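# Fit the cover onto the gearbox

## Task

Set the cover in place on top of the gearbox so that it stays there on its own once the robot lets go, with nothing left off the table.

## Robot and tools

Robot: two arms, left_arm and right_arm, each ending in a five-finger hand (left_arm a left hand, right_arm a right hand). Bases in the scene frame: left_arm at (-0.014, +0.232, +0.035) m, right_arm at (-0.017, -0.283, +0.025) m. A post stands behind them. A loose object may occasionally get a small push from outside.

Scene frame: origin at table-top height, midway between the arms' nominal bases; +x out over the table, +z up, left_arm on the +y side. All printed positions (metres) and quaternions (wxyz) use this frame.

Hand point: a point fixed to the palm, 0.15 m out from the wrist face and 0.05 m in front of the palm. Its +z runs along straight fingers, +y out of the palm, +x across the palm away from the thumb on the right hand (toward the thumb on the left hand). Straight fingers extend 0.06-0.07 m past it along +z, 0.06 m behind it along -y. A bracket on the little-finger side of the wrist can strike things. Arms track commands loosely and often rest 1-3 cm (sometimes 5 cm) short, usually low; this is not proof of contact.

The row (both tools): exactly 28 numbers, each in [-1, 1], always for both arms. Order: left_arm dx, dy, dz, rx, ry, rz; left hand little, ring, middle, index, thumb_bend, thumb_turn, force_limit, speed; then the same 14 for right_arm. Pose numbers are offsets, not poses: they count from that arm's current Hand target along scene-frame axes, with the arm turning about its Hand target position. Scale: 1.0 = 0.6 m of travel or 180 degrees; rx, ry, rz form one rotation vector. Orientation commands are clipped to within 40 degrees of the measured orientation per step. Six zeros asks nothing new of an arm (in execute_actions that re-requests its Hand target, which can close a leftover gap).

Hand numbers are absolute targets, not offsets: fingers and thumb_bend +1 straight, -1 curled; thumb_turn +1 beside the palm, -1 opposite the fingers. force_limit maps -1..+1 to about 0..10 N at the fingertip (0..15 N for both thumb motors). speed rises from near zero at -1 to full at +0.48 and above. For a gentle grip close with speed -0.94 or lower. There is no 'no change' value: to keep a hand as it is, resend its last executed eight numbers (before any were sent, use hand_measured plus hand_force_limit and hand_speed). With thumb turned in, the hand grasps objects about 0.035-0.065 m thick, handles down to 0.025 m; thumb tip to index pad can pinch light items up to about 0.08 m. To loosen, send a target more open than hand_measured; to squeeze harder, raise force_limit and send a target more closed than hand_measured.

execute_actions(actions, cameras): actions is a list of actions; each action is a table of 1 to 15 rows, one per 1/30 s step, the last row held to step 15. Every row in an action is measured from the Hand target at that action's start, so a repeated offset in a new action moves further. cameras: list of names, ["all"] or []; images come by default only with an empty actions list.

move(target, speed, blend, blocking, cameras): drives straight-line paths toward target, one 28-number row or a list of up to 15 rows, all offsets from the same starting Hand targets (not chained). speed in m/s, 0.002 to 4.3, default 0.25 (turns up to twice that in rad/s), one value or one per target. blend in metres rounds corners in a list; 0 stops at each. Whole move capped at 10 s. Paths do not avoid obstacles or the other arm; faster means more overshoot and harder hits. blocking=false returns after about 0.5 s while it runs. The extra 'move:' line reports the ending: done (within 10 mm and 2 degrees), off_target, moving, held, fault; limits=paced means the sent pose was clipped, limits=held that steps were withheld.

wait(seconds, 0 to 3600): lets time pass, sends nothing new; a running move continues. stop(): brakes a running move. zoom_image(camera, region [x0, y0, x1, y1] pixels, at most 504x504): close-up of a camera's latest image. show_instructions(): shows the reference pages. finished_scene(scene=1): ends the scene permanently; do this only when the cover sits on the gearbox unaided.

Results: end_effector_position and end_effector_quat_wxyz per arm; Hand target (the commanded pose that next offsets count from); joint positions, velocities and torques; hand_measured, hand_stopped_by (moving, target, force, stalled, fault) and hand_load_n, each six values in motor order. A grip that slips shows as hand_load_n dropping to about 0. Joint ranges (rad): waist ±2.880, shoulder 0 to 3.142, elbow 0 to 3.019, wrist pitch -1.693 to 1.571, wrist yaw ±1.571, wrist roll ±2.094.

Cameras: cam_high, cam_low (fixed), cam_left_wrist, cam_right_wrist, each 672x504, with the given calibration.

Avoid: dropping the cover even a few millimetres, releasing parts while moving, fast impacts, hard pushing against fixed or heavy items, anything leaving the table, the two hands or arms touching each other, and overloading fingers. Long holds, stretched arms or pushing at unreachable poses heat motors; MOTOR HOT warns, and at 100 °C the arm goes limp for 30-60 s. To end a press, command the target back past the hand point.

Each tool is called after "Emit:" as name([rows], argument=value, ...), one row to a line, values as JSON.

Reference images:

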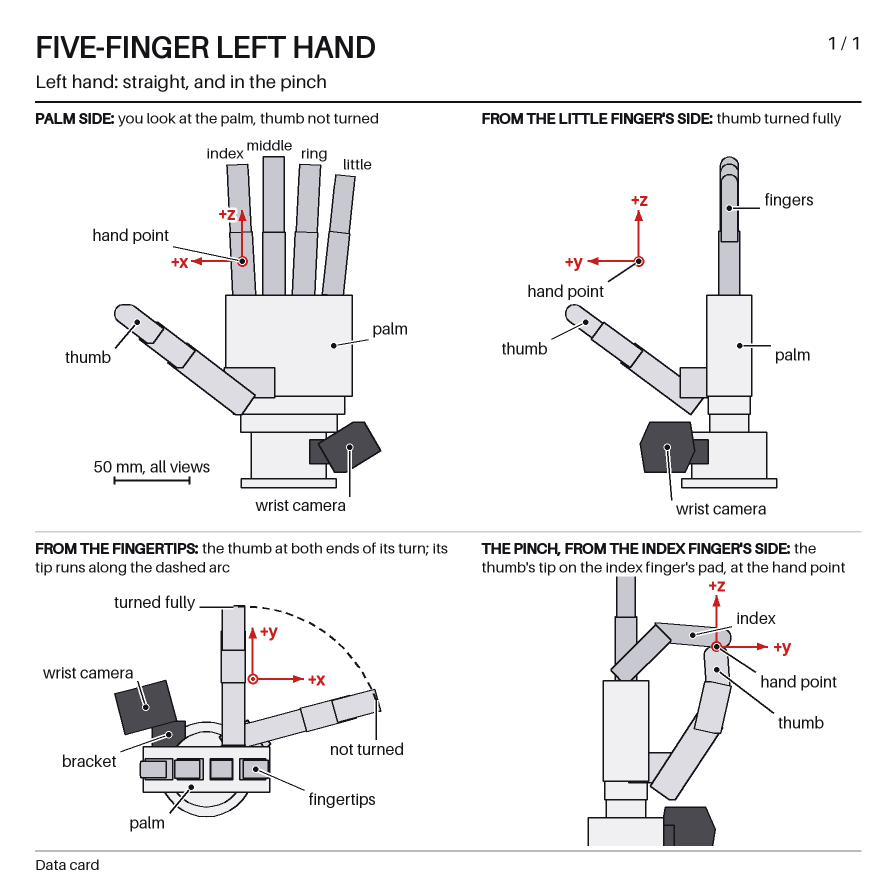

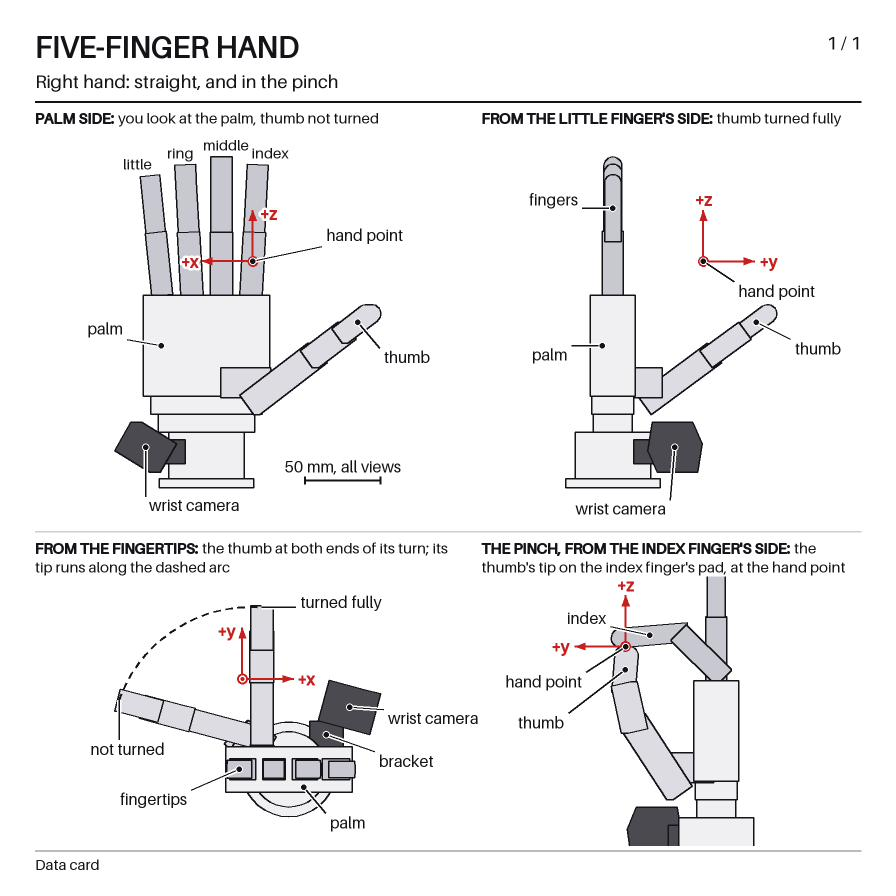

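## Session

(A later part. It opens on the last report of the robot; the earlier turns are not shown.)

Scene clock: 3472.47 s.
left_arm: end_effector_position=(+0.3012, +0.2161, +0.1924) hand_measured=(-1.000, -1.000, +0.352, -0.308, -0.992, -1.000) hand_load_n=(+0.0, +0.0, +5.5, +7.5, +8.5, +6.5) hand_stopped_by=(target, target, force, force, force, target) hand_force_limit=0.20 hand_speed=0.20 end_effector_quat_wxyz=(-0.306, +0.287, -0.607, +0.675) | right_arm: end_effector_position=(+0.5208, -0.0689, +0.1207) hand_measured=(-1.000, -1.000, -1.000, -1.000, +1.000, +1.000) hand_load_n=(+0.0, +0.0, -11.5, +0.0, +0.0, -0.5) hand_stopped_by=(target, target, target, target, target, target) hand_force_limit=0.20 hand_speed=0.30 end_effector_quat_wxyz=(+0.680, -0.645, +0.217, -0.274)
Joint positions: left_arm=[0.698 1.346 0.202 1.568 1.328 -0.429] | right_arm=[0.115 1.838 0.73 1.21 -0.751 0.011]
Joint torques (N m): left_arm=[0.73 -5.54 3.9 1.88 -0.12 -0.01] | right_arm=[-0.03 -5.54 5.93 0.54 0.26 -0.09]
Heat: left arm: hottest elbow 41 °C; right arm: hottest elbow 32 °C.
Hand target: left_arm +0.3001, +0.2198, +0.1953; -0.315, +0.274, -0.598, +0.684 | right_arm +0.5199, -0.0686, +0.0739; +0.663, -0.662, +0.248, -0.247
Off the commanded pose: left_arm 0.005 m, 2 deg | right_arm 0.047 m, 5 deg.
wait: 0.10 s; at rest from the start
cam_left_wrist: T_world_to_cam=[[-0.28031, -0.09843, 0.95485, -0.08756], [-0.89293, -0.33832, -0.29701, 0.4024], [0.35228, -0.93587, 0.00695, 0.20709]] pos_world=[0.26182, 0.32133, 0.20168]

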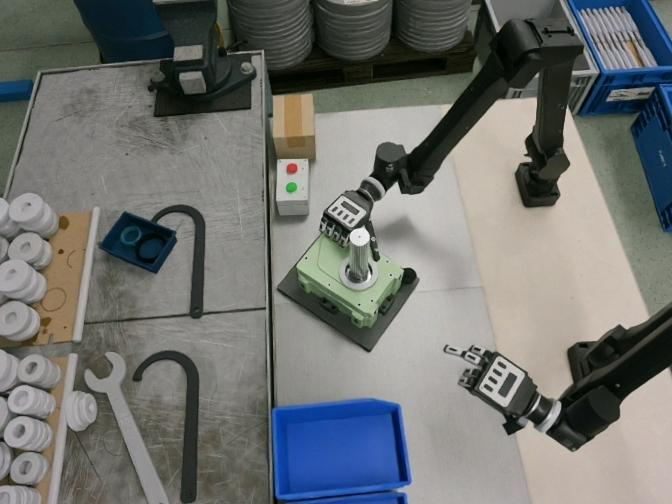

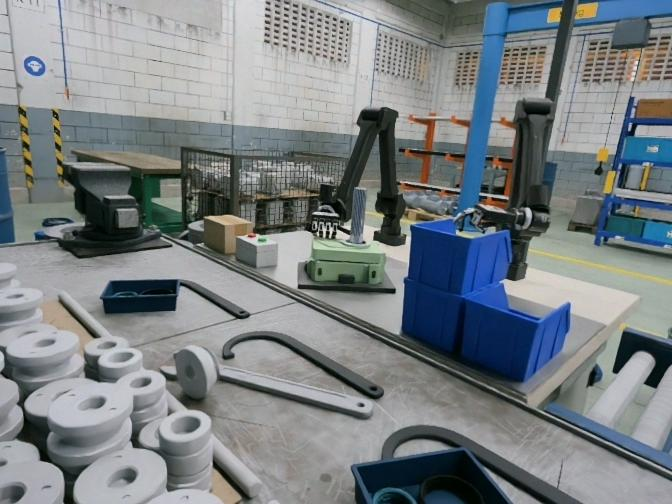

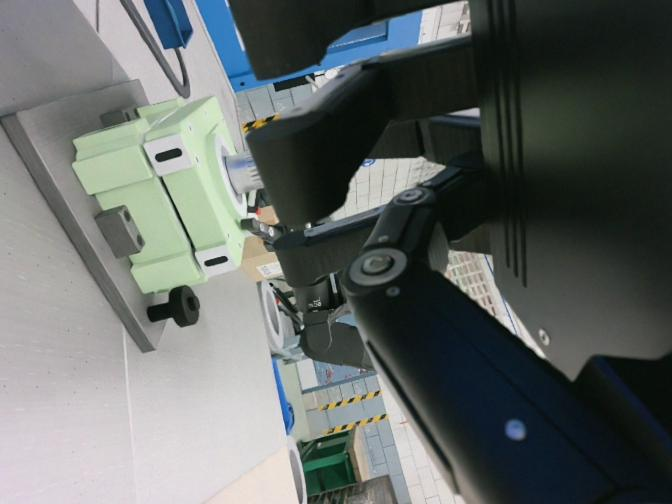

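Emit:
move(target=[0,0,-0.133,0,0,0,-1,-1,-1,-1,-1,-1,0.2,0.2,0,0,0.16,0,0,0,-1,-1,-1,-1,1,1,0.2,0.3], speed=0.08, cameras=["cam_high", "cam_low", "cam_left_wrist", "cam_right_wrist"])

Scene clock: 3509.87 s.
left_arm: end_effector_position=(+0.2998, +0.2193, +0.1158) hand_measured=(-1.000, -1.000, +0.352, -0.308, -0.992, -1.000) hand_load_n=(+0.0, +0.0, +5.5, +7.5, +8.5, +6.5) hand_stopped_by=(target, target, force, force, force, target) hand_force_limit=0.20 hand_speed=0.20 end_effector_quat_wxyz=(+0.297, -0.301, +0.629, -0.652) | right_arm: end_effector_position=(+0.5095, -0.0708, +0.1600) hand_measured=(-1.000, -1.000, -1.000, -1.000, +1.000, +1.000) hand_load_n=(+0.0, +0.0, +0.0, +0.0, +0.0, -0.5) hand_stopped_by=(target, target, target, target, target, target) hand_force_limit=0.20 hand_speed=0.30 end_effector_quat_wxyz=(+0.661, -0.663, +0.257, -0.240)
Joint positions: left_arm=[0.698 1.622 0.175 1.568 1.34 -0.136] | right_arm=[0.115 1.652 0.732 0.905 -0.746 0.011]
Joint torques (N m): left_arm=[-0.38 -6.3 2.03 2.07 0.14 0.14] | right_arm=[0.32 -10.17 9.68 1.18 0.03 -0.09]
Heat: left arm: hottest elbow 40 °C; right arm: hottest elbow 32 °C.
Hand target: left_arm +0.3001, +0.2198, +0.1155; +0.315, -0.274, +0.598, -0.684 | right_arm +0.5198, -0.0686, +0.1699; +0.663, -0.662, +0.248, -0.247
Off the commanded pose: left_arm 0.001 m, 6 deg | right_arm 0.015 m, 1 deg.
joint sent to its limit (left arm) — joint 4 (wrist pitch), upper limit. The joint targets are off in orientation, not in position.
move: off_target (left_arm, right_arm)
cam_left_wrist: T_world_to_cam=[[-0.22518, -0.14252, 0.96384, -0.0224], [-0.90632, -0.33245, -0.2609, 0.37809], [0.35761, -0.93229, -0.05431, 0.21574]] pos_world=[0.26047, 0.32364, 0.13195]
cam_right_wrist: T_world_to_cam=[[0.2015, -0.11596, -0.9726, 0.05244], [-0.96988, 0.1151, -0.21466, 0.53488], [0.13684, 0.98656, -0.08928, 0.13084]] pos_world=[0.4903, -0.18457, 0.17751]

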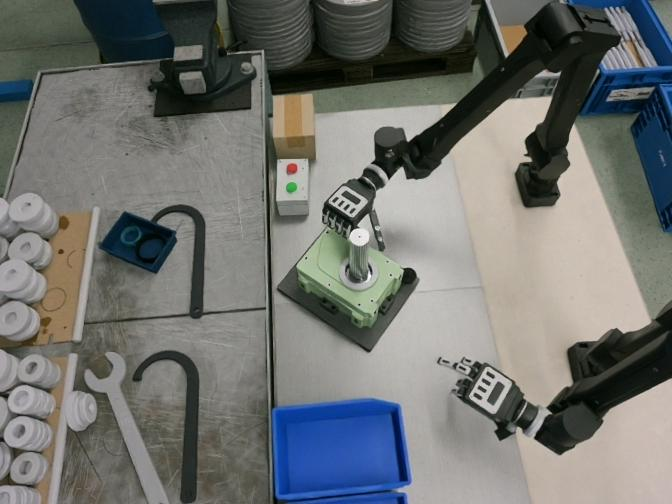

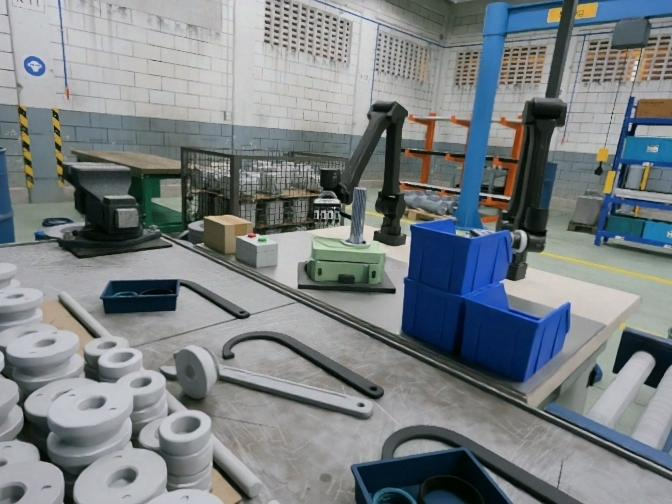

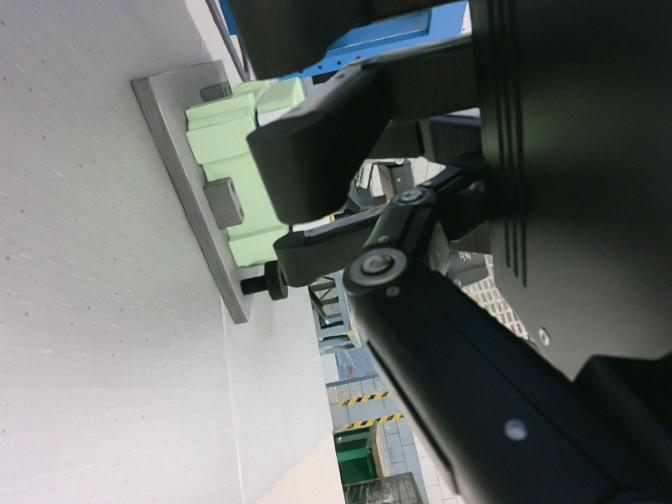

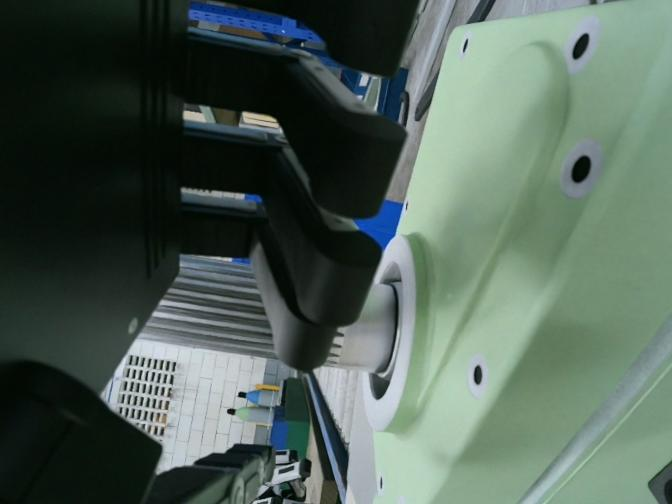

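Emit:
zoom_image(camera="cam_left_wrist", region=[180, 60, 300, 300])

Emit:
zoom_image(camera="cam_low", region=[300, 230, 400, 300])

Emit:
zoom_image(camera="cam_right_wrist", region=[400, 300, 672, 504])

Scaled by 2.100 from the camera's image (finer frame: 960x720).

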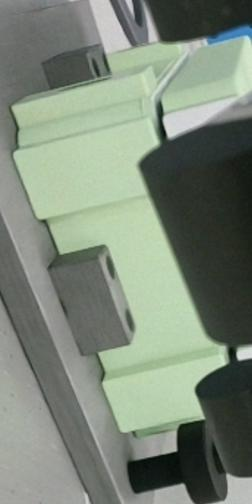

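Scaled by 5.040 from the camera's image (finer frame: 960x720).

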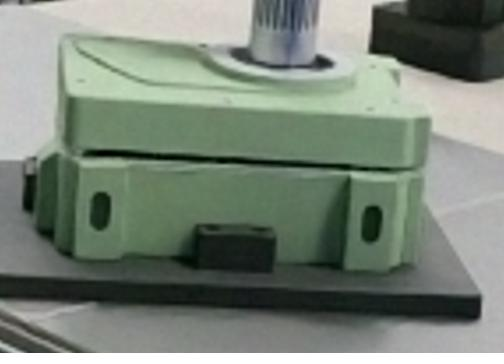

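Scaled by 1.853 from the camera's image (finer frame: 960x720).

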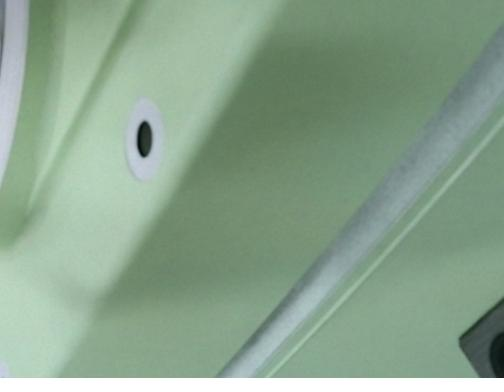

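Emit:
move([
  [0,0,0,0,0,0,1,1,1,1,-1,-1,0.2,0.3,0,0,0,0,0,0,-1,-1,-1,-1,1,1,0.2,0.3],
  [0,0,0,0,0,0,1,1,1,1,1,-1,0.2,0.3,0,0,0,0,0,0,-1,-1,-1,-1,1,1,0.2,0.3],
  [0,0,0,0,0,0,1,1,1,1,1,1,0.2,0.3,0,0,0,0,0,0,-1,-1,-1,-1,1,1,0.2,0.3],
], speed=0.08, cameras=["cam_left_wrist"])

Scene clock: 3530.87 s.
left_arm: end_effector_position=(+0.2998, +0.2193, +0.1157) hand_measured=(+1.000, +1.000, +1.000, +1.000, +1.000, +1.000) hand_load_n=(+0.0, +0.0, +0.0, +0.0, +0.5, +0.0) hand_stopped_by=(target, target, target, target, target, target) hand_force_limit=0.20 hand_speed=0.30 end_effector_quat_wxyz=(+0.298, -0.300, +0.630, -0.652) | right_arm: end_effector_position=(+0.5095, -0.0708, +0.1600) hand_measured=(-1.000, -1.000, -1.000, -1.000, +1.000, +1.000) hand_load_n=(+0.0, +0.0, +0.0, +0.0, +0.0, +0.0) hand_stopped_by=(target, target, target, target, target, target) hand_force_limit=0.20 hand_speed=0.30 end_effector_quat_wxyz=(+0.661, -0.663, +0.257, -0.240)
Joint positions: left_arm=[0.698 1.622 0.175 1.568 1.341 -0.134] | right_arm=[0.115 1.652 0.732 0.905 -0.746 0.011]
Joint torques (N m): left_arm=[-0.38 -6.18 2.03 2.1 0.13 0.1] | right_arm=[0.21 -10.52 9.84 1.18 0.06 -0.09]
Heat: left arm: hottest elbow 39 °C; right arm: hottest elbow 34 °C.
Hand target: left_arm +0.3001, +0.2198, +0.1155; +0.315, -0.274, +0.598, -0.684 | right_arm +0.5198, -0.0686, +0.1699; +0.663, -0.662, +0.248, -0.247
Off the commanded pose: left_arm 0.001 m, 6 deg | right_arm 0.014 m, 1 deg.
joint sent to its limit (left arm) — joint 4 (wrist pitch), upper limit. The joint targets are off in orientation, not in position.
move: done; target 2's new numbers were sent with left_arm's hand 0.001 m and 6 deg from that target; target 3's new numbers were sent with left_arm's hand 0.001 m and 6 deg from that target
cam_left_wrist: T_world_to_cam=[[-0.22645, -0.14384, 0.96334, -0.02157], [-0.90622, -0.33143, -0.26251, 0.37794], [0.35704, -0.93245, -0.0553, 0.21607]] pos_world=[0.26047, 0.32363, 0.13194]

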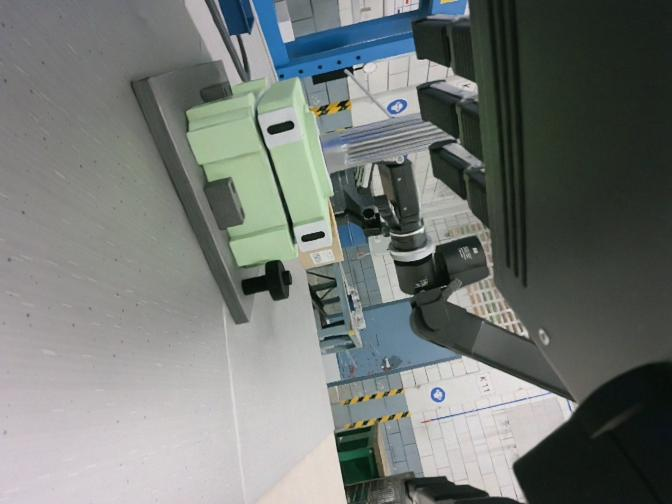

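Emit:
zoom_image(camera="cam_left_wrist", region=[220, 70, 340, 190])

Emit:
zoom_image(camera="cam_left_wrist", region=[230, 170, 350, 290])

Scaled by 4.200 from the camera's image (finer frame: 960x720).

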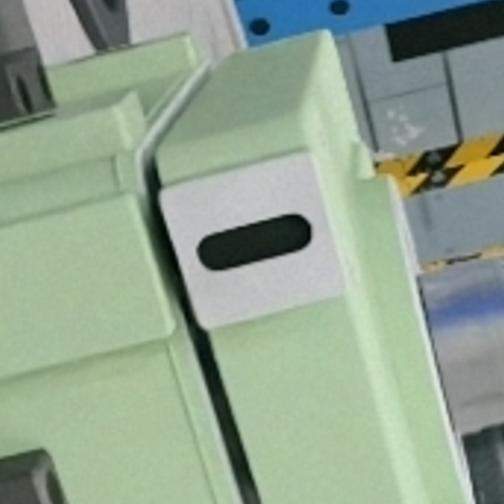

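Scaled by 4.200 from the camera's image (finer frame: 960x720).

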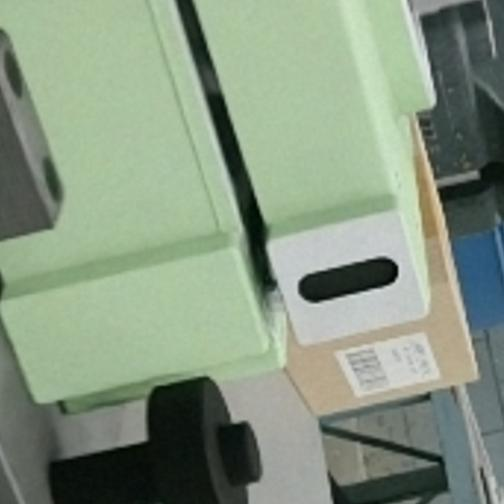

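Emit:
move([
  [0,0,0,0,0,0,-1,-1,-1,-1,1,1,0.2,0.3,0,0,0,0,0,0,-1,-1,-1,-1,1,1,0.2,0.3],
  [0,0,0.124,0,0,0,-1,-1,-1,-1,1,1,0.2,0.3,0.012,-0.0157,0.0,0,0,0,-1,-1,-1,-1,1,1,0.2,0.3],
  [0.3293,-0.3212,0.124,0,0,0,-1,-1,-1,-1,1,1,0.2,0.3,0.012,-0.0157,0.0,0,0,0,-1,-1,-1,-1,1,1,0.2,0.3],
], speed=0.12, cameras=["cam_high", "cam_left_wrist"])

Scene clock: 3571.20 s.
left_arm: end_effector_position=(+0.4879, +0.0334, +0.1843) hand_measured=(-1.000, -1.000, -1.000, -1.000, +1.000, +1.000) hand_load_n=(+0.0, +0.0, +0.0, +0.0, +0.0, +0.0) hand_stopped_by=(target, target, target, target, target, target) hand_force_limit=0.20 hand_speed=0.30 end_effector_quat_wxyz=(-0.312, +0.282, -0.598, +0.682) | right_arm: end_effector_position=(+0.5129, -0.0737, +0.1647) hand_measured=(-1.000, -1.000, -1.000, -1.000, +1.000, +1.000) hand_load_n=(+0.0, +0.0, +0.0, +0.0, +0.0, -0.5) hand_stopped_by=(target, target, target, target, target, target) hand_force_limit=0.20 hand_speed=0.30 end_effector_quat_wxyz=(+0.663, -0.663, +0.251, -0.239)
Joint positions: left_arm=[-0.068 1.623 0.569 1.204 0.575 -0.094] | right_arm=[0.105 1.652 0.745 0.9 -0.766 0.01]
Joint torques (N m): left_arm=[-1.14 -10.93 7.2 1.29 -0.17 0.1] | right_arm=[-0.91 -9.88 10.15 1.07 -0.1 -0.07]
Heat: left arm: hottest elbow 38 °C; right arm: hottest elbow 35 °C.
Hand target: left_arm +0.4978, +0.0272, +0.1899; -0.315, +0.274, -0.598, +0.684 | right_arm +0.5270, -0.0781, +0.1699; +0.663, -0.662, +0.248, -0.247
Off the commanded pose: left_arm 0.013 m, 1 deg | right_arm 0.016 m, 1 deg.
move: off_target (left_arm, right_arm)
cam_left_wrist: T_world_to_cam=[[-0.30166, -0.08557, 0.94957, -0.03462], [-0.88453, -0.34659, -0.31223, 0.50389], [0.35583, -0.93411, 0.02886, -0.03544]] pos_world=[0.44788, 0.13857, 0.19123]

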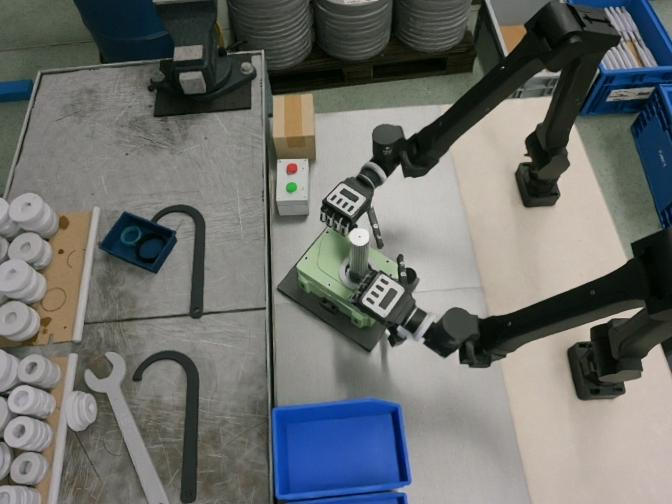

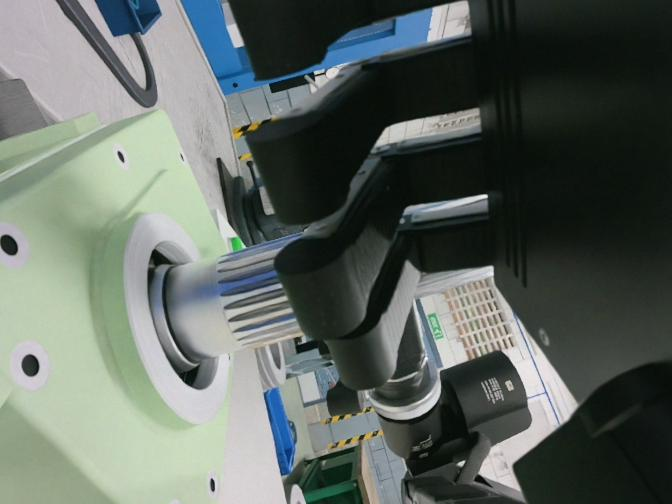

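Emit:
zoom_image(camera="cam_left_wrist", region=[90, 190, 260, 440])

Emit:
zoom_image(camera="cam_high", region=[300, 180, 450, 330])

Scaled by 2.016 from the camera's image (finer frame: 960x720).

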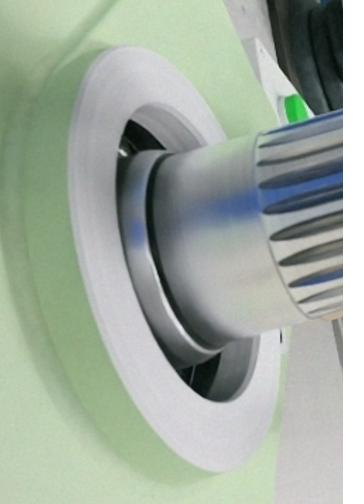

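Scaled by 3.360 from the camera's image (finer frame: 960x720).

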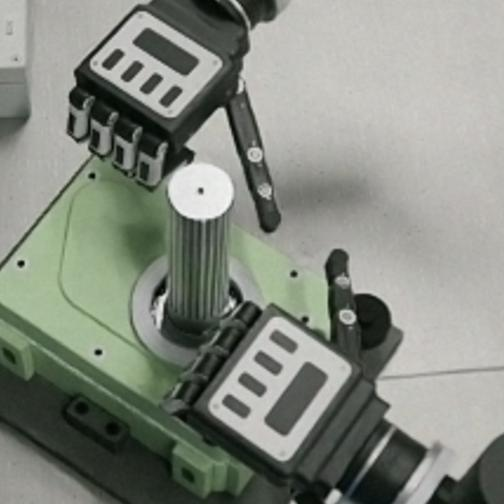

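Emit:
move(target=[0,0,-0.108,0,0,0,-1,-1,-1,-1,1,1,0.2,0.3,0,0,-0.075,0,0,0,-1,-1,-1,-1,1,1,0.2,0.3], speed=0.06, cameras=["cam_high"])

Emit:
zoom_image(camera="cam_high", region=[280, 190, 430, 340])

Scene clock: 3578.00 s.
left_arm: end_effector_position=(+0.4899, +0.0333, +0.1166) hand_measured=(-1.000, -1.000, -1.000, -1.000, +1.000, +1.000) hand_load_n=(+0.0, +0.0, +0.0, +0.0, +0.0, +0.0) hand_stopped_by=(target, target, target, target, target, target) hand_force_limit=0.20 hand_speed=0.30 end_effector_quat_wxyz=(-0.306, +0.290, -0.603, +0.677) | right_arm: end_effector_position=(+0.5181, -0.0733, +0.1241) hand_measured=(-1.000, -1.000, -1.000, -1.000, +1.000, +1.000) hand_load_n=(+0.0, +0.0, +0.0, +0.0, +0.0, -0.5) hand_stopped_by=(target, target, target, target, target, target) hand_force_limit=0.20 hand_speed=0.30 end_effector_quat_wxyz=(+0.661, -0.665, +0.254, -0.236)
Joint positions: left_arm=[-0.068 1.844 0.569 1.398 0.574 -0.092] | right_arm=[0.105 1.766 0.745 1.003 -0.766 0.009]
Joint torques (N m): left_arm=[-1.2 -12.69 5.12 2.74 -0.13 0.1] | right_arm=[-1.26 -10.29 7.79 2.51 -0.09 -0.07]
Heat: left arm: hottest elbow 39 °C; right arm: hottest elbow 35 °C.
Hand target: left_arm +0.4978, +0.0273, +0.1251; -0.316, +0.274, -0.598, +0.684 | right_arm +0.5270, -0.0781, +0.1248; +0.663, -0.662, +0.248, -0.247
Off the commanded pose: left_arm 0.013 m, 2 deg | right_arm 0.010 m, 1 deg.
move: off_target (left_arm)

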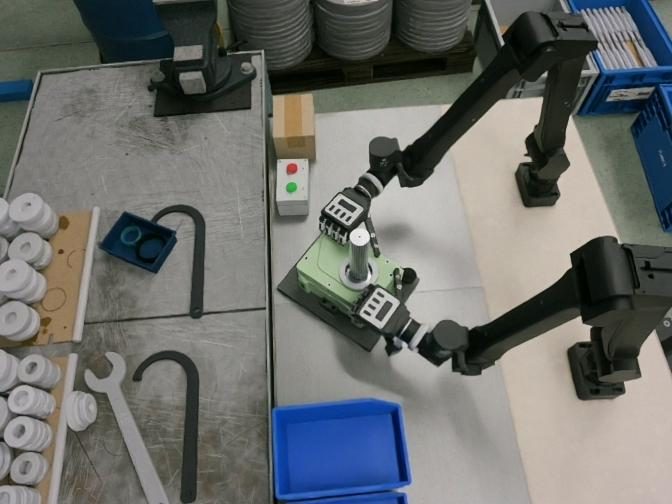

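Scaled by 3.360 from the camera's image (finer frame: 960x720).

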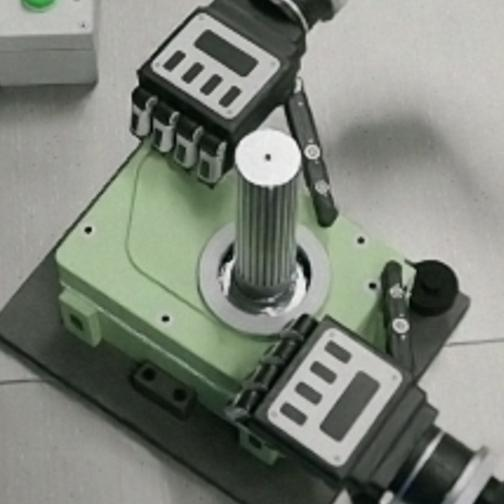

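Emit:
move(target=[0,0,-0.1,0,0,0,-1,-1,-1,-1,1,1,0.2,0.3,0,0,-0.1,0,0,0,-1,-1,-1,-1,1,1,0.2,0.3], speed=0.06, cameras=["cam_high","cam_low"])

Emit:
zoom_image(camera="cam_high", region=[292, 255, 342, 305])

Emit:
zoom_image(camera="cam_low", region=[300, 230, 400, 300])

Scene clock: 3581.60 s.
left_arm: end_effector_position=(+0.4893, +0.0305, +0.1164) hand_measured=(-1.000, -1.000, -1.000, -1.000, +1.000, +1.000) hand_load_n=(+0.0, +0.0, -3.5, +0.0, +0.0, +0.0) hand_stopped_by=(target, target, target, target, target, target) hand_force_limit=0.20 hand_speed=0.30 end_effector_quat_wxyz=(-0.322, +0.260, -0.580, +0.701) | right_arm: end_effector_position=(+0.5257, -0.0720, +0.1196) hand_measured=(-1.000, -1.000, -1.000, -1.000, +1.000, +1.000) hand_load_n=(+0.0, +0.0, -13.0, +0.0, +0.0, +0.0) hand_stopped_by=(target, target, target, target, target, target) hand_force_limit=0.20 hand_speed=0.30 end_effector_quat_wxyz=(+0.684, -0.643, +0.209, -0.274)
Joint positions: left_arm=[-0.068 1.936 0.578 1.589 0.586 -0.119] | right_arm=[0.103 1.86 0.747 1.232 -0.776 0.017]
Joint torques (N m): left_arm=[-0.85 -4.01 4.68 1.58 -0.45 0.41] | right_arm=[-0.5 -5.25 5.7 0.2 0.32 -0.15]
Heat: left arm: hottest elbow 39 °C; right arm: hottest elbow 34 °C.
Hand target: left_arm +0.4978, +0.0272, +0.0651; -0.315, +0.274, -0.598, +0.684 | right_arm +0.5270, -0.0780, +0.0649; +0.663, -0.662, +0.248, -0.247
Off the commanded pose: left_arm 0.052 m, 3 deg | right_arm 0.055 m, 6 deg.
joint read past its limit (left arm) — joint 4 (wrist pitch), upper limit.
joint sent to its limit (left arm) — joint 4 (wrist pitch), upper limit. The joint targets are off in position, not in orientation.
move: off_target (left_arm, right_arm)

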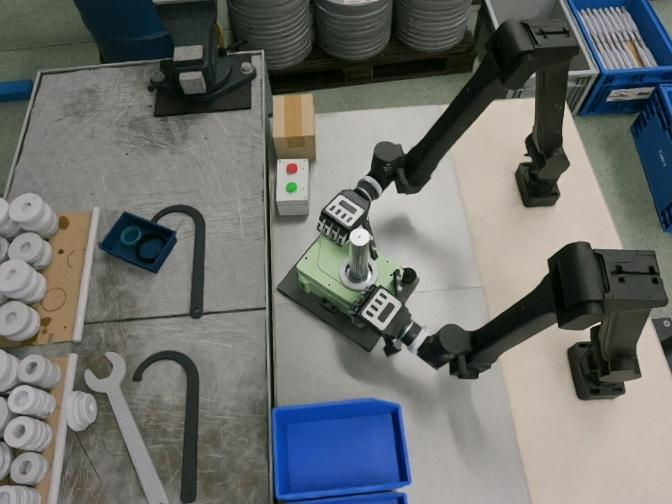

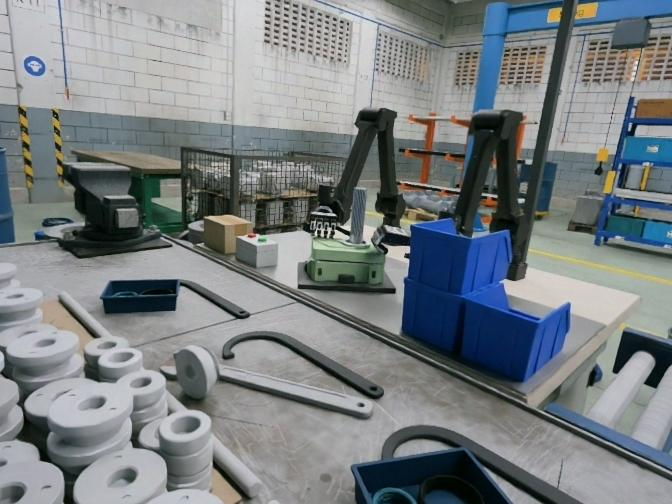

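Scaled by 10.080 from the camera's image (finer frame: 960x720).

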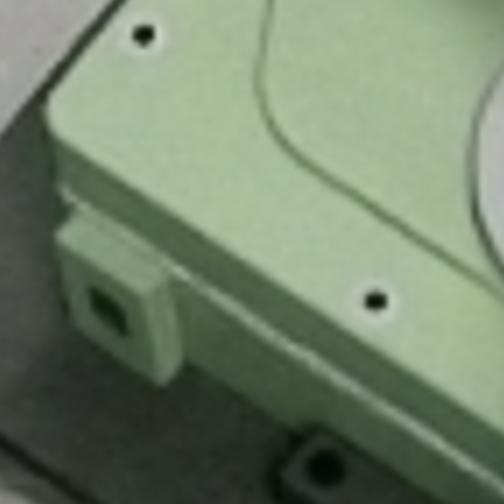

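Scaled by 5.040 from the camera's image (finer frame: 960x720).

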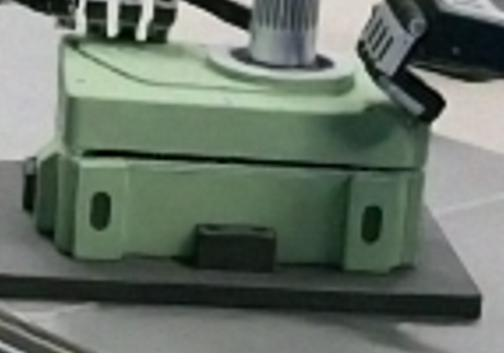

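Emit:
move(target=[0,0,-0.05,0,0,0,-1,-1,-1,-1,1,1,0.2,0.3,0,0,-0.1,0,0,0,-1,-1,-1,-1,1,1,0.2,0.3], speed=0.06, cameras=["cam_high","cam_low"])

Emit:
zoom_image(camera="cam_high", region=[292, 255, 342, 305])

Emit:
zoom_image(camera="cam_low", region=[300, 230, 400, 300])

Scene clock: 3587.33 s.
left_arm: end_effector_position=(+0.4889, +0.0299, +0.1136) hand_measured=(-1.000, -1.000, -1.000, -1.000, +1.000, +1.000) hand_load_n=(+0.0, +0.0, -4.0, +0.0, +0.0, -0.5) hand_stopped_by=(target, target, target, target, target, target) hand_force_limit=0.20 hand_speed=0.30 end_effector_quat_wxyz=(-0.320, +0.259, -0.582, +0.701) | right_arm: end_effector_position=(+0.5268, -0.0714, +0.1180) hand_measured=(-1.000, -1.000, -1.000, -1.000, +1.000, +1.000) hand_load_n=(+0.0, +0.0, -14.0, +0.0, +1.0, +0.0) hand_stopped_by=(target, target, target, target, target, target) hand_force_limit=0.20 hand_speed=0.30 end_effector_quat_wxyz=(+0.708, -0.617, +0.179, -0.293)
Joint positions: left_arm=[-0.068 1.942 0.58 1.589 0.59 -0.118] | right_arm=[0.097 1.946 0.756 1.44 -0.791 0.07]
Joint torques (N m): left_arm=[-0.91 -0.03 4.52 1.54 -0.37 0.63] | right_arm=[-0.85 -0.03 3.32 -1.88 0.63 -0.66]
Heat: left arm: hottest elbow 39 °C; right arm: hottest elbow 34 °C.
Hand target: left_arm +0.4978, +0.0273, +0.0351; -0.315, +0.274, -0.598, +0.684 | right_arm +0.5272, -0.0781, +0.0050; +0.663, -0.662, +0.248, -0.247
Off the commanded pose: left_arm 0.079 m, 3 deg | right_arm 0.113 m, 12 deg.
joint read past its limit (left arm) — joint 4 (wrist pitch), upper limit.
joint sent to its limit (left arm) — joint 4 (wrist pitch), upper limit. The joint targets are off in position and orientation.
move: off_target (left_arm, right_arm)

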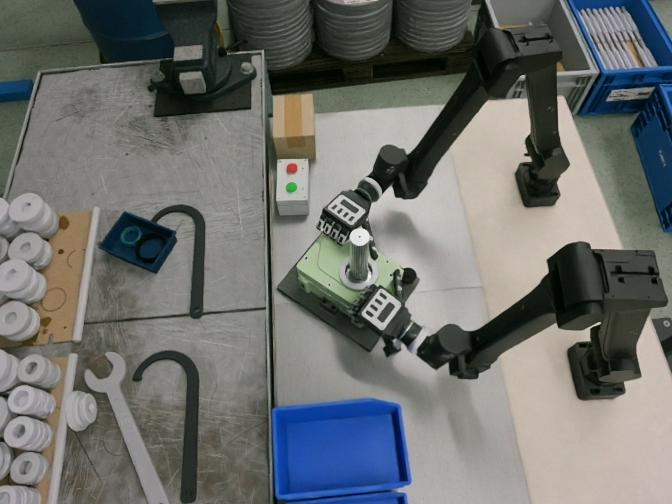

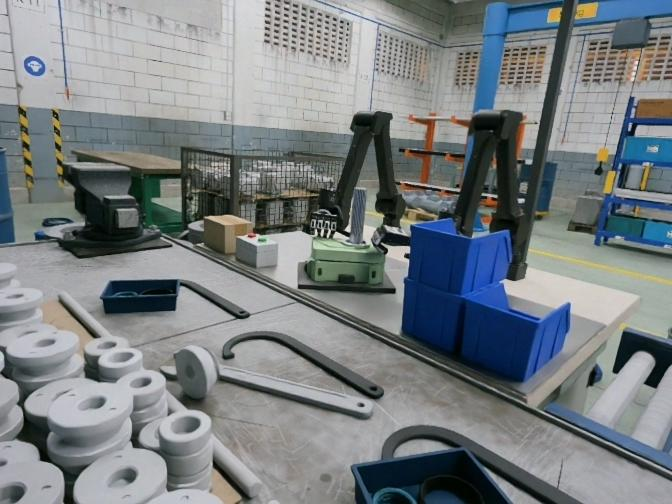

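Scaled by 10.080 from the camera's image (finer frame: 960x720).

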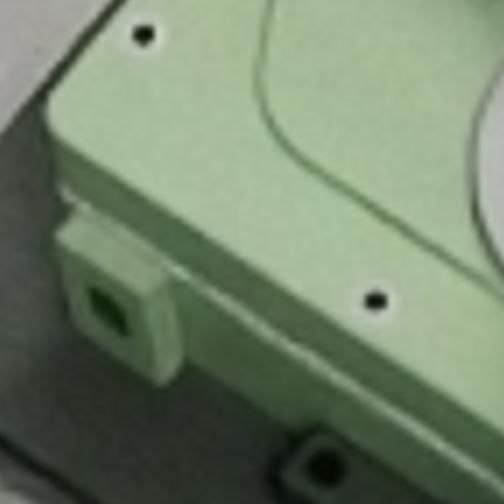

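Scaled by 5.040 from the camera's image (finer frame: 960x720).

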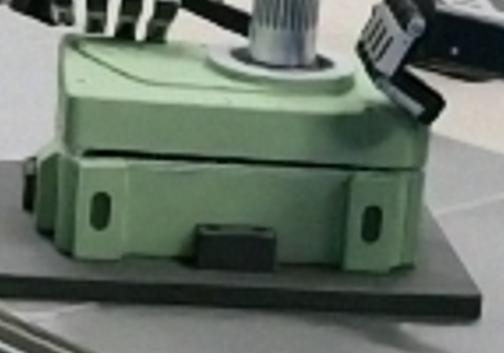

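Emit:
move([
  [0,0,0.25,0,0,0,-1,-1,-1,-1,1,1,0.2,0.3,0,0,0.275,0,0,0,-1,-1,-1,-1,1,1,0.2,0.3],
  [-0.35,0.33,0.25,0,0,0,-1,-1,-1,-1,1,1,0.2,0.3,0,0,0.275,0,0,0,-1,-1,-1,-1,1,1,0.2,0.3],
], speed=0.12, cameras=["cam_high"])

Scene clock: 3618.73 s.
left_arm: end_effector_position=(+0.2895, +0.2218, +0.1825) hand_measured=(-1.000, -1.000, -1.000, -1.000, +1.000, +1.000) hand_load_n=(+0.0, +0.0, +0.0, +0.0, +0.0, -0.5) hand_stopped_by=(target, target, target, target, target, target) hand_force_limit=0.20 hand_speed=0.30 end_effector_quat_wxyz=(+0.305, -0.292, +0.614, -0.667) | right_arm: end_effector_position=(+0.5179, -0.0771, +0.1654) hand_measured=(-1.000, -1.000, -1.000, -1.000, +1.000, +1.000) hand_load_n=(+0.0, +0.0, +0.0, +0.0, +0.0, -0.5) hand_stopped_by=(target, target, target, target, target, target) hand_force_limit=0.20 hand_speed=0.30 end_effector_quat_wxyz=(+0.664, -0.662, +0.251, -0.241)
Joint positions: left_arm=[0.745 1.348 0.18 1.569 1.375 -0.408] | right_arm=[0.097 1.66 0.756 0.9 -0.771 0.01]
Joint torques (N m): left_arm=[0.62 -5.54 3.58 1.83 -0.1 -0.03] | right_arm=[0.09 -10.11 9.42 1.17 0.09 -0.1]
Heat: left arm: hottest elbow 39 °C; right arm: hottest elbow 33 °C.
Hand target: left_arm +0.2878, +0.2253, +0.1851; +0.315, -0.274, +0.598, -0.684 | right_arm +0.5272, -0.0781, +0.1700; +0.663, -0.662, +0.248, -0.248
Off the commanded pose: left_arm 0.005 m, 4 deg | right_arm 0.010 m, 1 deg.
joint sent to its limit (left arm) — joint 4 (wrist pitch), upper limit. The joint targets are off in orientation, not in position.
move: off_target (left_arm)

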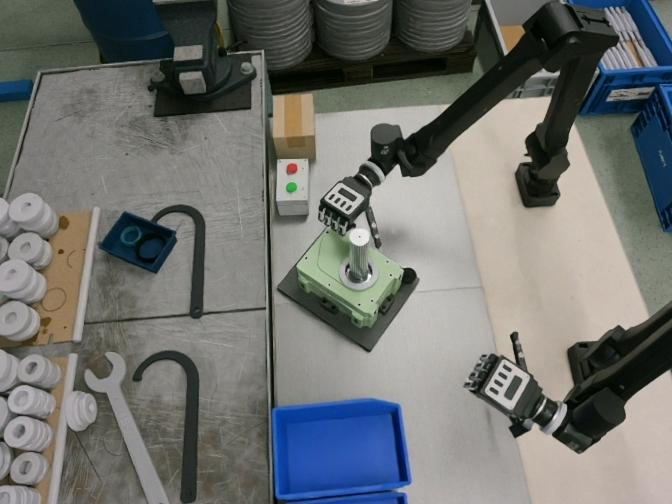

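Emit:
move([
  [0,0,0,0,0,0,1,1,1,1,1,1,0.2,0.3,0,0,0,0,0,0,-1,-1,-1,-1,1,1,0.2,0.3],
  [0,0,-0.165,0,0,0,1,1,1,1,1,1,0.2,0.3,0,0,0,0,0,0,-1,-1,-1,-1,1,1,0.2,0.3],
  [0.1467,-0.2328,-0.165,0,0,0,1,1,1,1,1,1,0.2,0.3,0,0,0,0,0,0,-1,-1,-1,-1,1,1,0.2,0.3],
], speed=0.12, cameras=["cam_high","cam_left_wrist"])

Scene clock: 3625.90 s.
left_arm: end_effector_position=(+0.3717, +0.0893, +0.0839) hand_measured=(+1.000, +1.000, +1.000, +1.000, +1.000, +1.000) hand_load_n=(+0.0, +0.0, +0.0, +0.0, +0.0, +0.0) hand_stopped_by=(target, target, target, target, target, target) hand_force_limit=0.20 hand_speed=0.30 end_effector_quat_wxyz=(+0.297, -0.292, +0.636, -0.650) | right_arm: end_effector_position=(+0.5179, -0.0771, +0.1654) hand_measured=(-1.000, -1.000, -1.000, -1.000, +1.000, +1.000) hand_load_n=(+0.0, +0.0, +0.0, +0.0, +0.0, -0.5) hand_stopped_by=(target, target, target, target, target, target) hand_force_limit=0.20 hand_speed=0.30 end_effector_quat_wxyz=(+0.664, -0.662, +0.251, -0.241)
Joint positions: left_arm=[0.088 1.794 0.254 1.569 0.747 -0.02] | right_arm=[0.097 1.66 0.756 0.9 -0.771 0.01]
Joint torques (N m): left_arm=[-1.08 -8.41 2.51 2.5 -0.11 -0.02] | right_arm=[-0.32 -10.4 9.29 1.09 0.07 -0.07]
Heat: left arm: hottest elbow 38 °C; right arm: hottest elbow 33 °C.
Hand target: left_arm +0.3759, +0.0856, +0.0861; +0.316, -0.274, +0.598, -0.684 | right_arm +0.5272, -0.0781, +0.1700; +0.663, -0.662, +0.248, -0.248
Off the commanded pose: left_arm 0.006 m, 7 deg | right_arm 0.010 m, 1 deg.
joint sent to its limit (left arm) — joint 4 (wrist pitch), upper limit. The joint targets are off in orientation, not in position.
move: off_target (left_arm)
cam_left_wrist: T_world_to_cam=[[-0.23357, -0.15608, 0.95973, 0.01069], [-0.90927, -0.31463, -0.27246, 0.39213], [0.34448, -0.93629, -0.06843, 0.07353]] pos_world=[0.33372, 0.19389, 0.10161]

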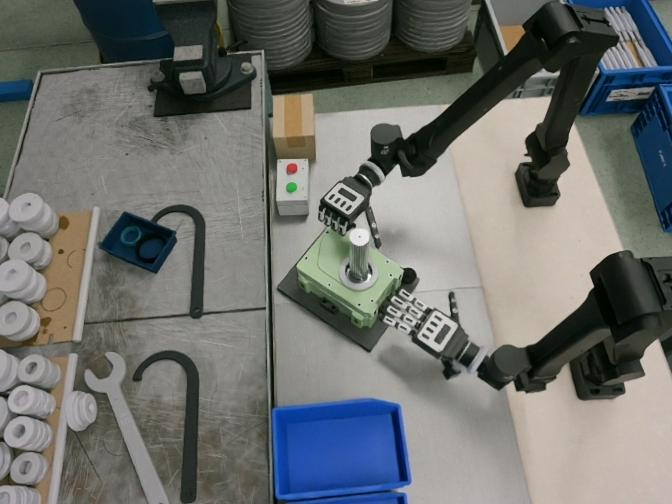

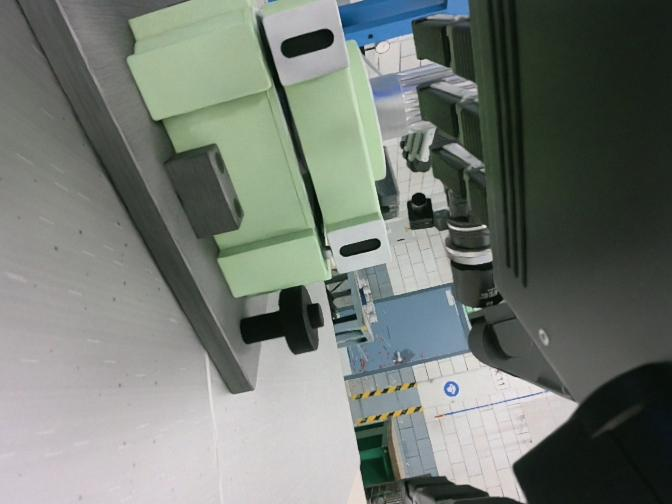

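Emit:
zoom_image(camera="cam_left_wrist", region=[220, 0, 360, 110])

Emit:
zoom_image(camera="cam_left_wrist", region=[240, 90, 370, 200])

Emit:
zoom_image(camera="cam_left_wrist", region=[270, 180, 400, 300])

Scaled by 3.600 from the camera's image (finer frame: 960x720).

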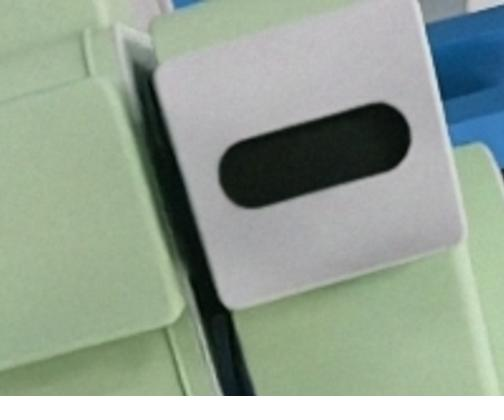

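Scaled by 3.877 from the camera's image (finer frame: 960x720).

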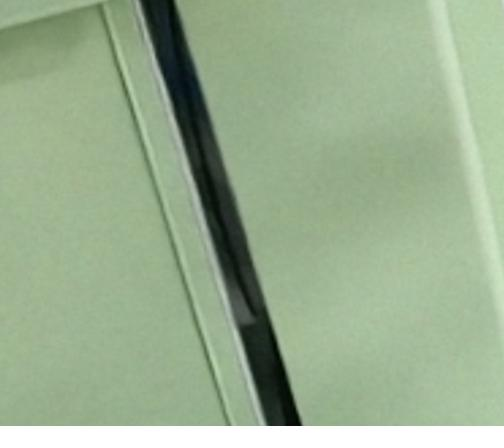

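Scaled by 3.877 from the camera's image (finer frame: 960x720).

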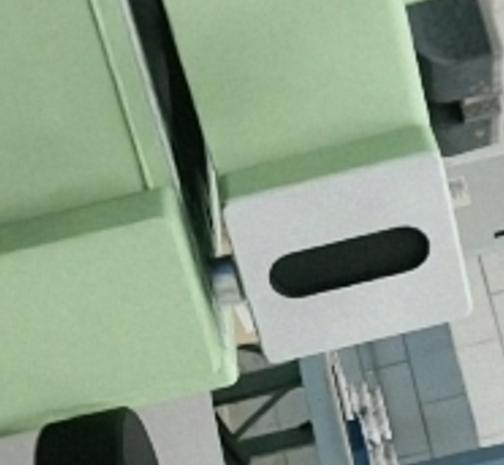

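Emit:
zoom_image(camera="cam_left_wrist", region=[305, 220, 365, 290])

Emit:
zoom_image(camera="cam_left_wrist", region=[240, 0, 300, 60])

Scaled by 7.200 from the camera's image (finer frame: 960x720).

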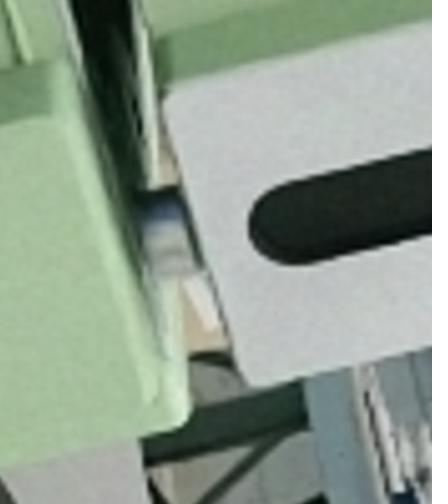

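Scaled by 8.400 from the camera's image (finer frame: 960x720).

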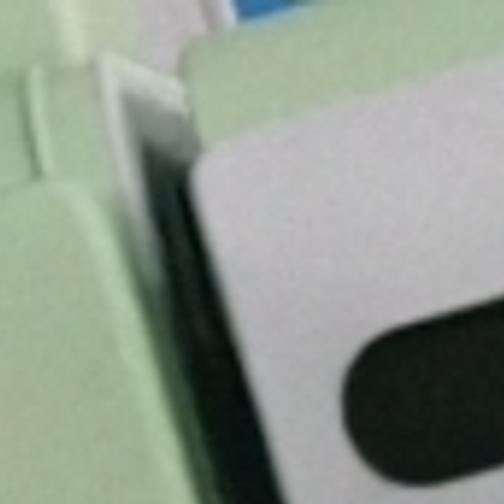

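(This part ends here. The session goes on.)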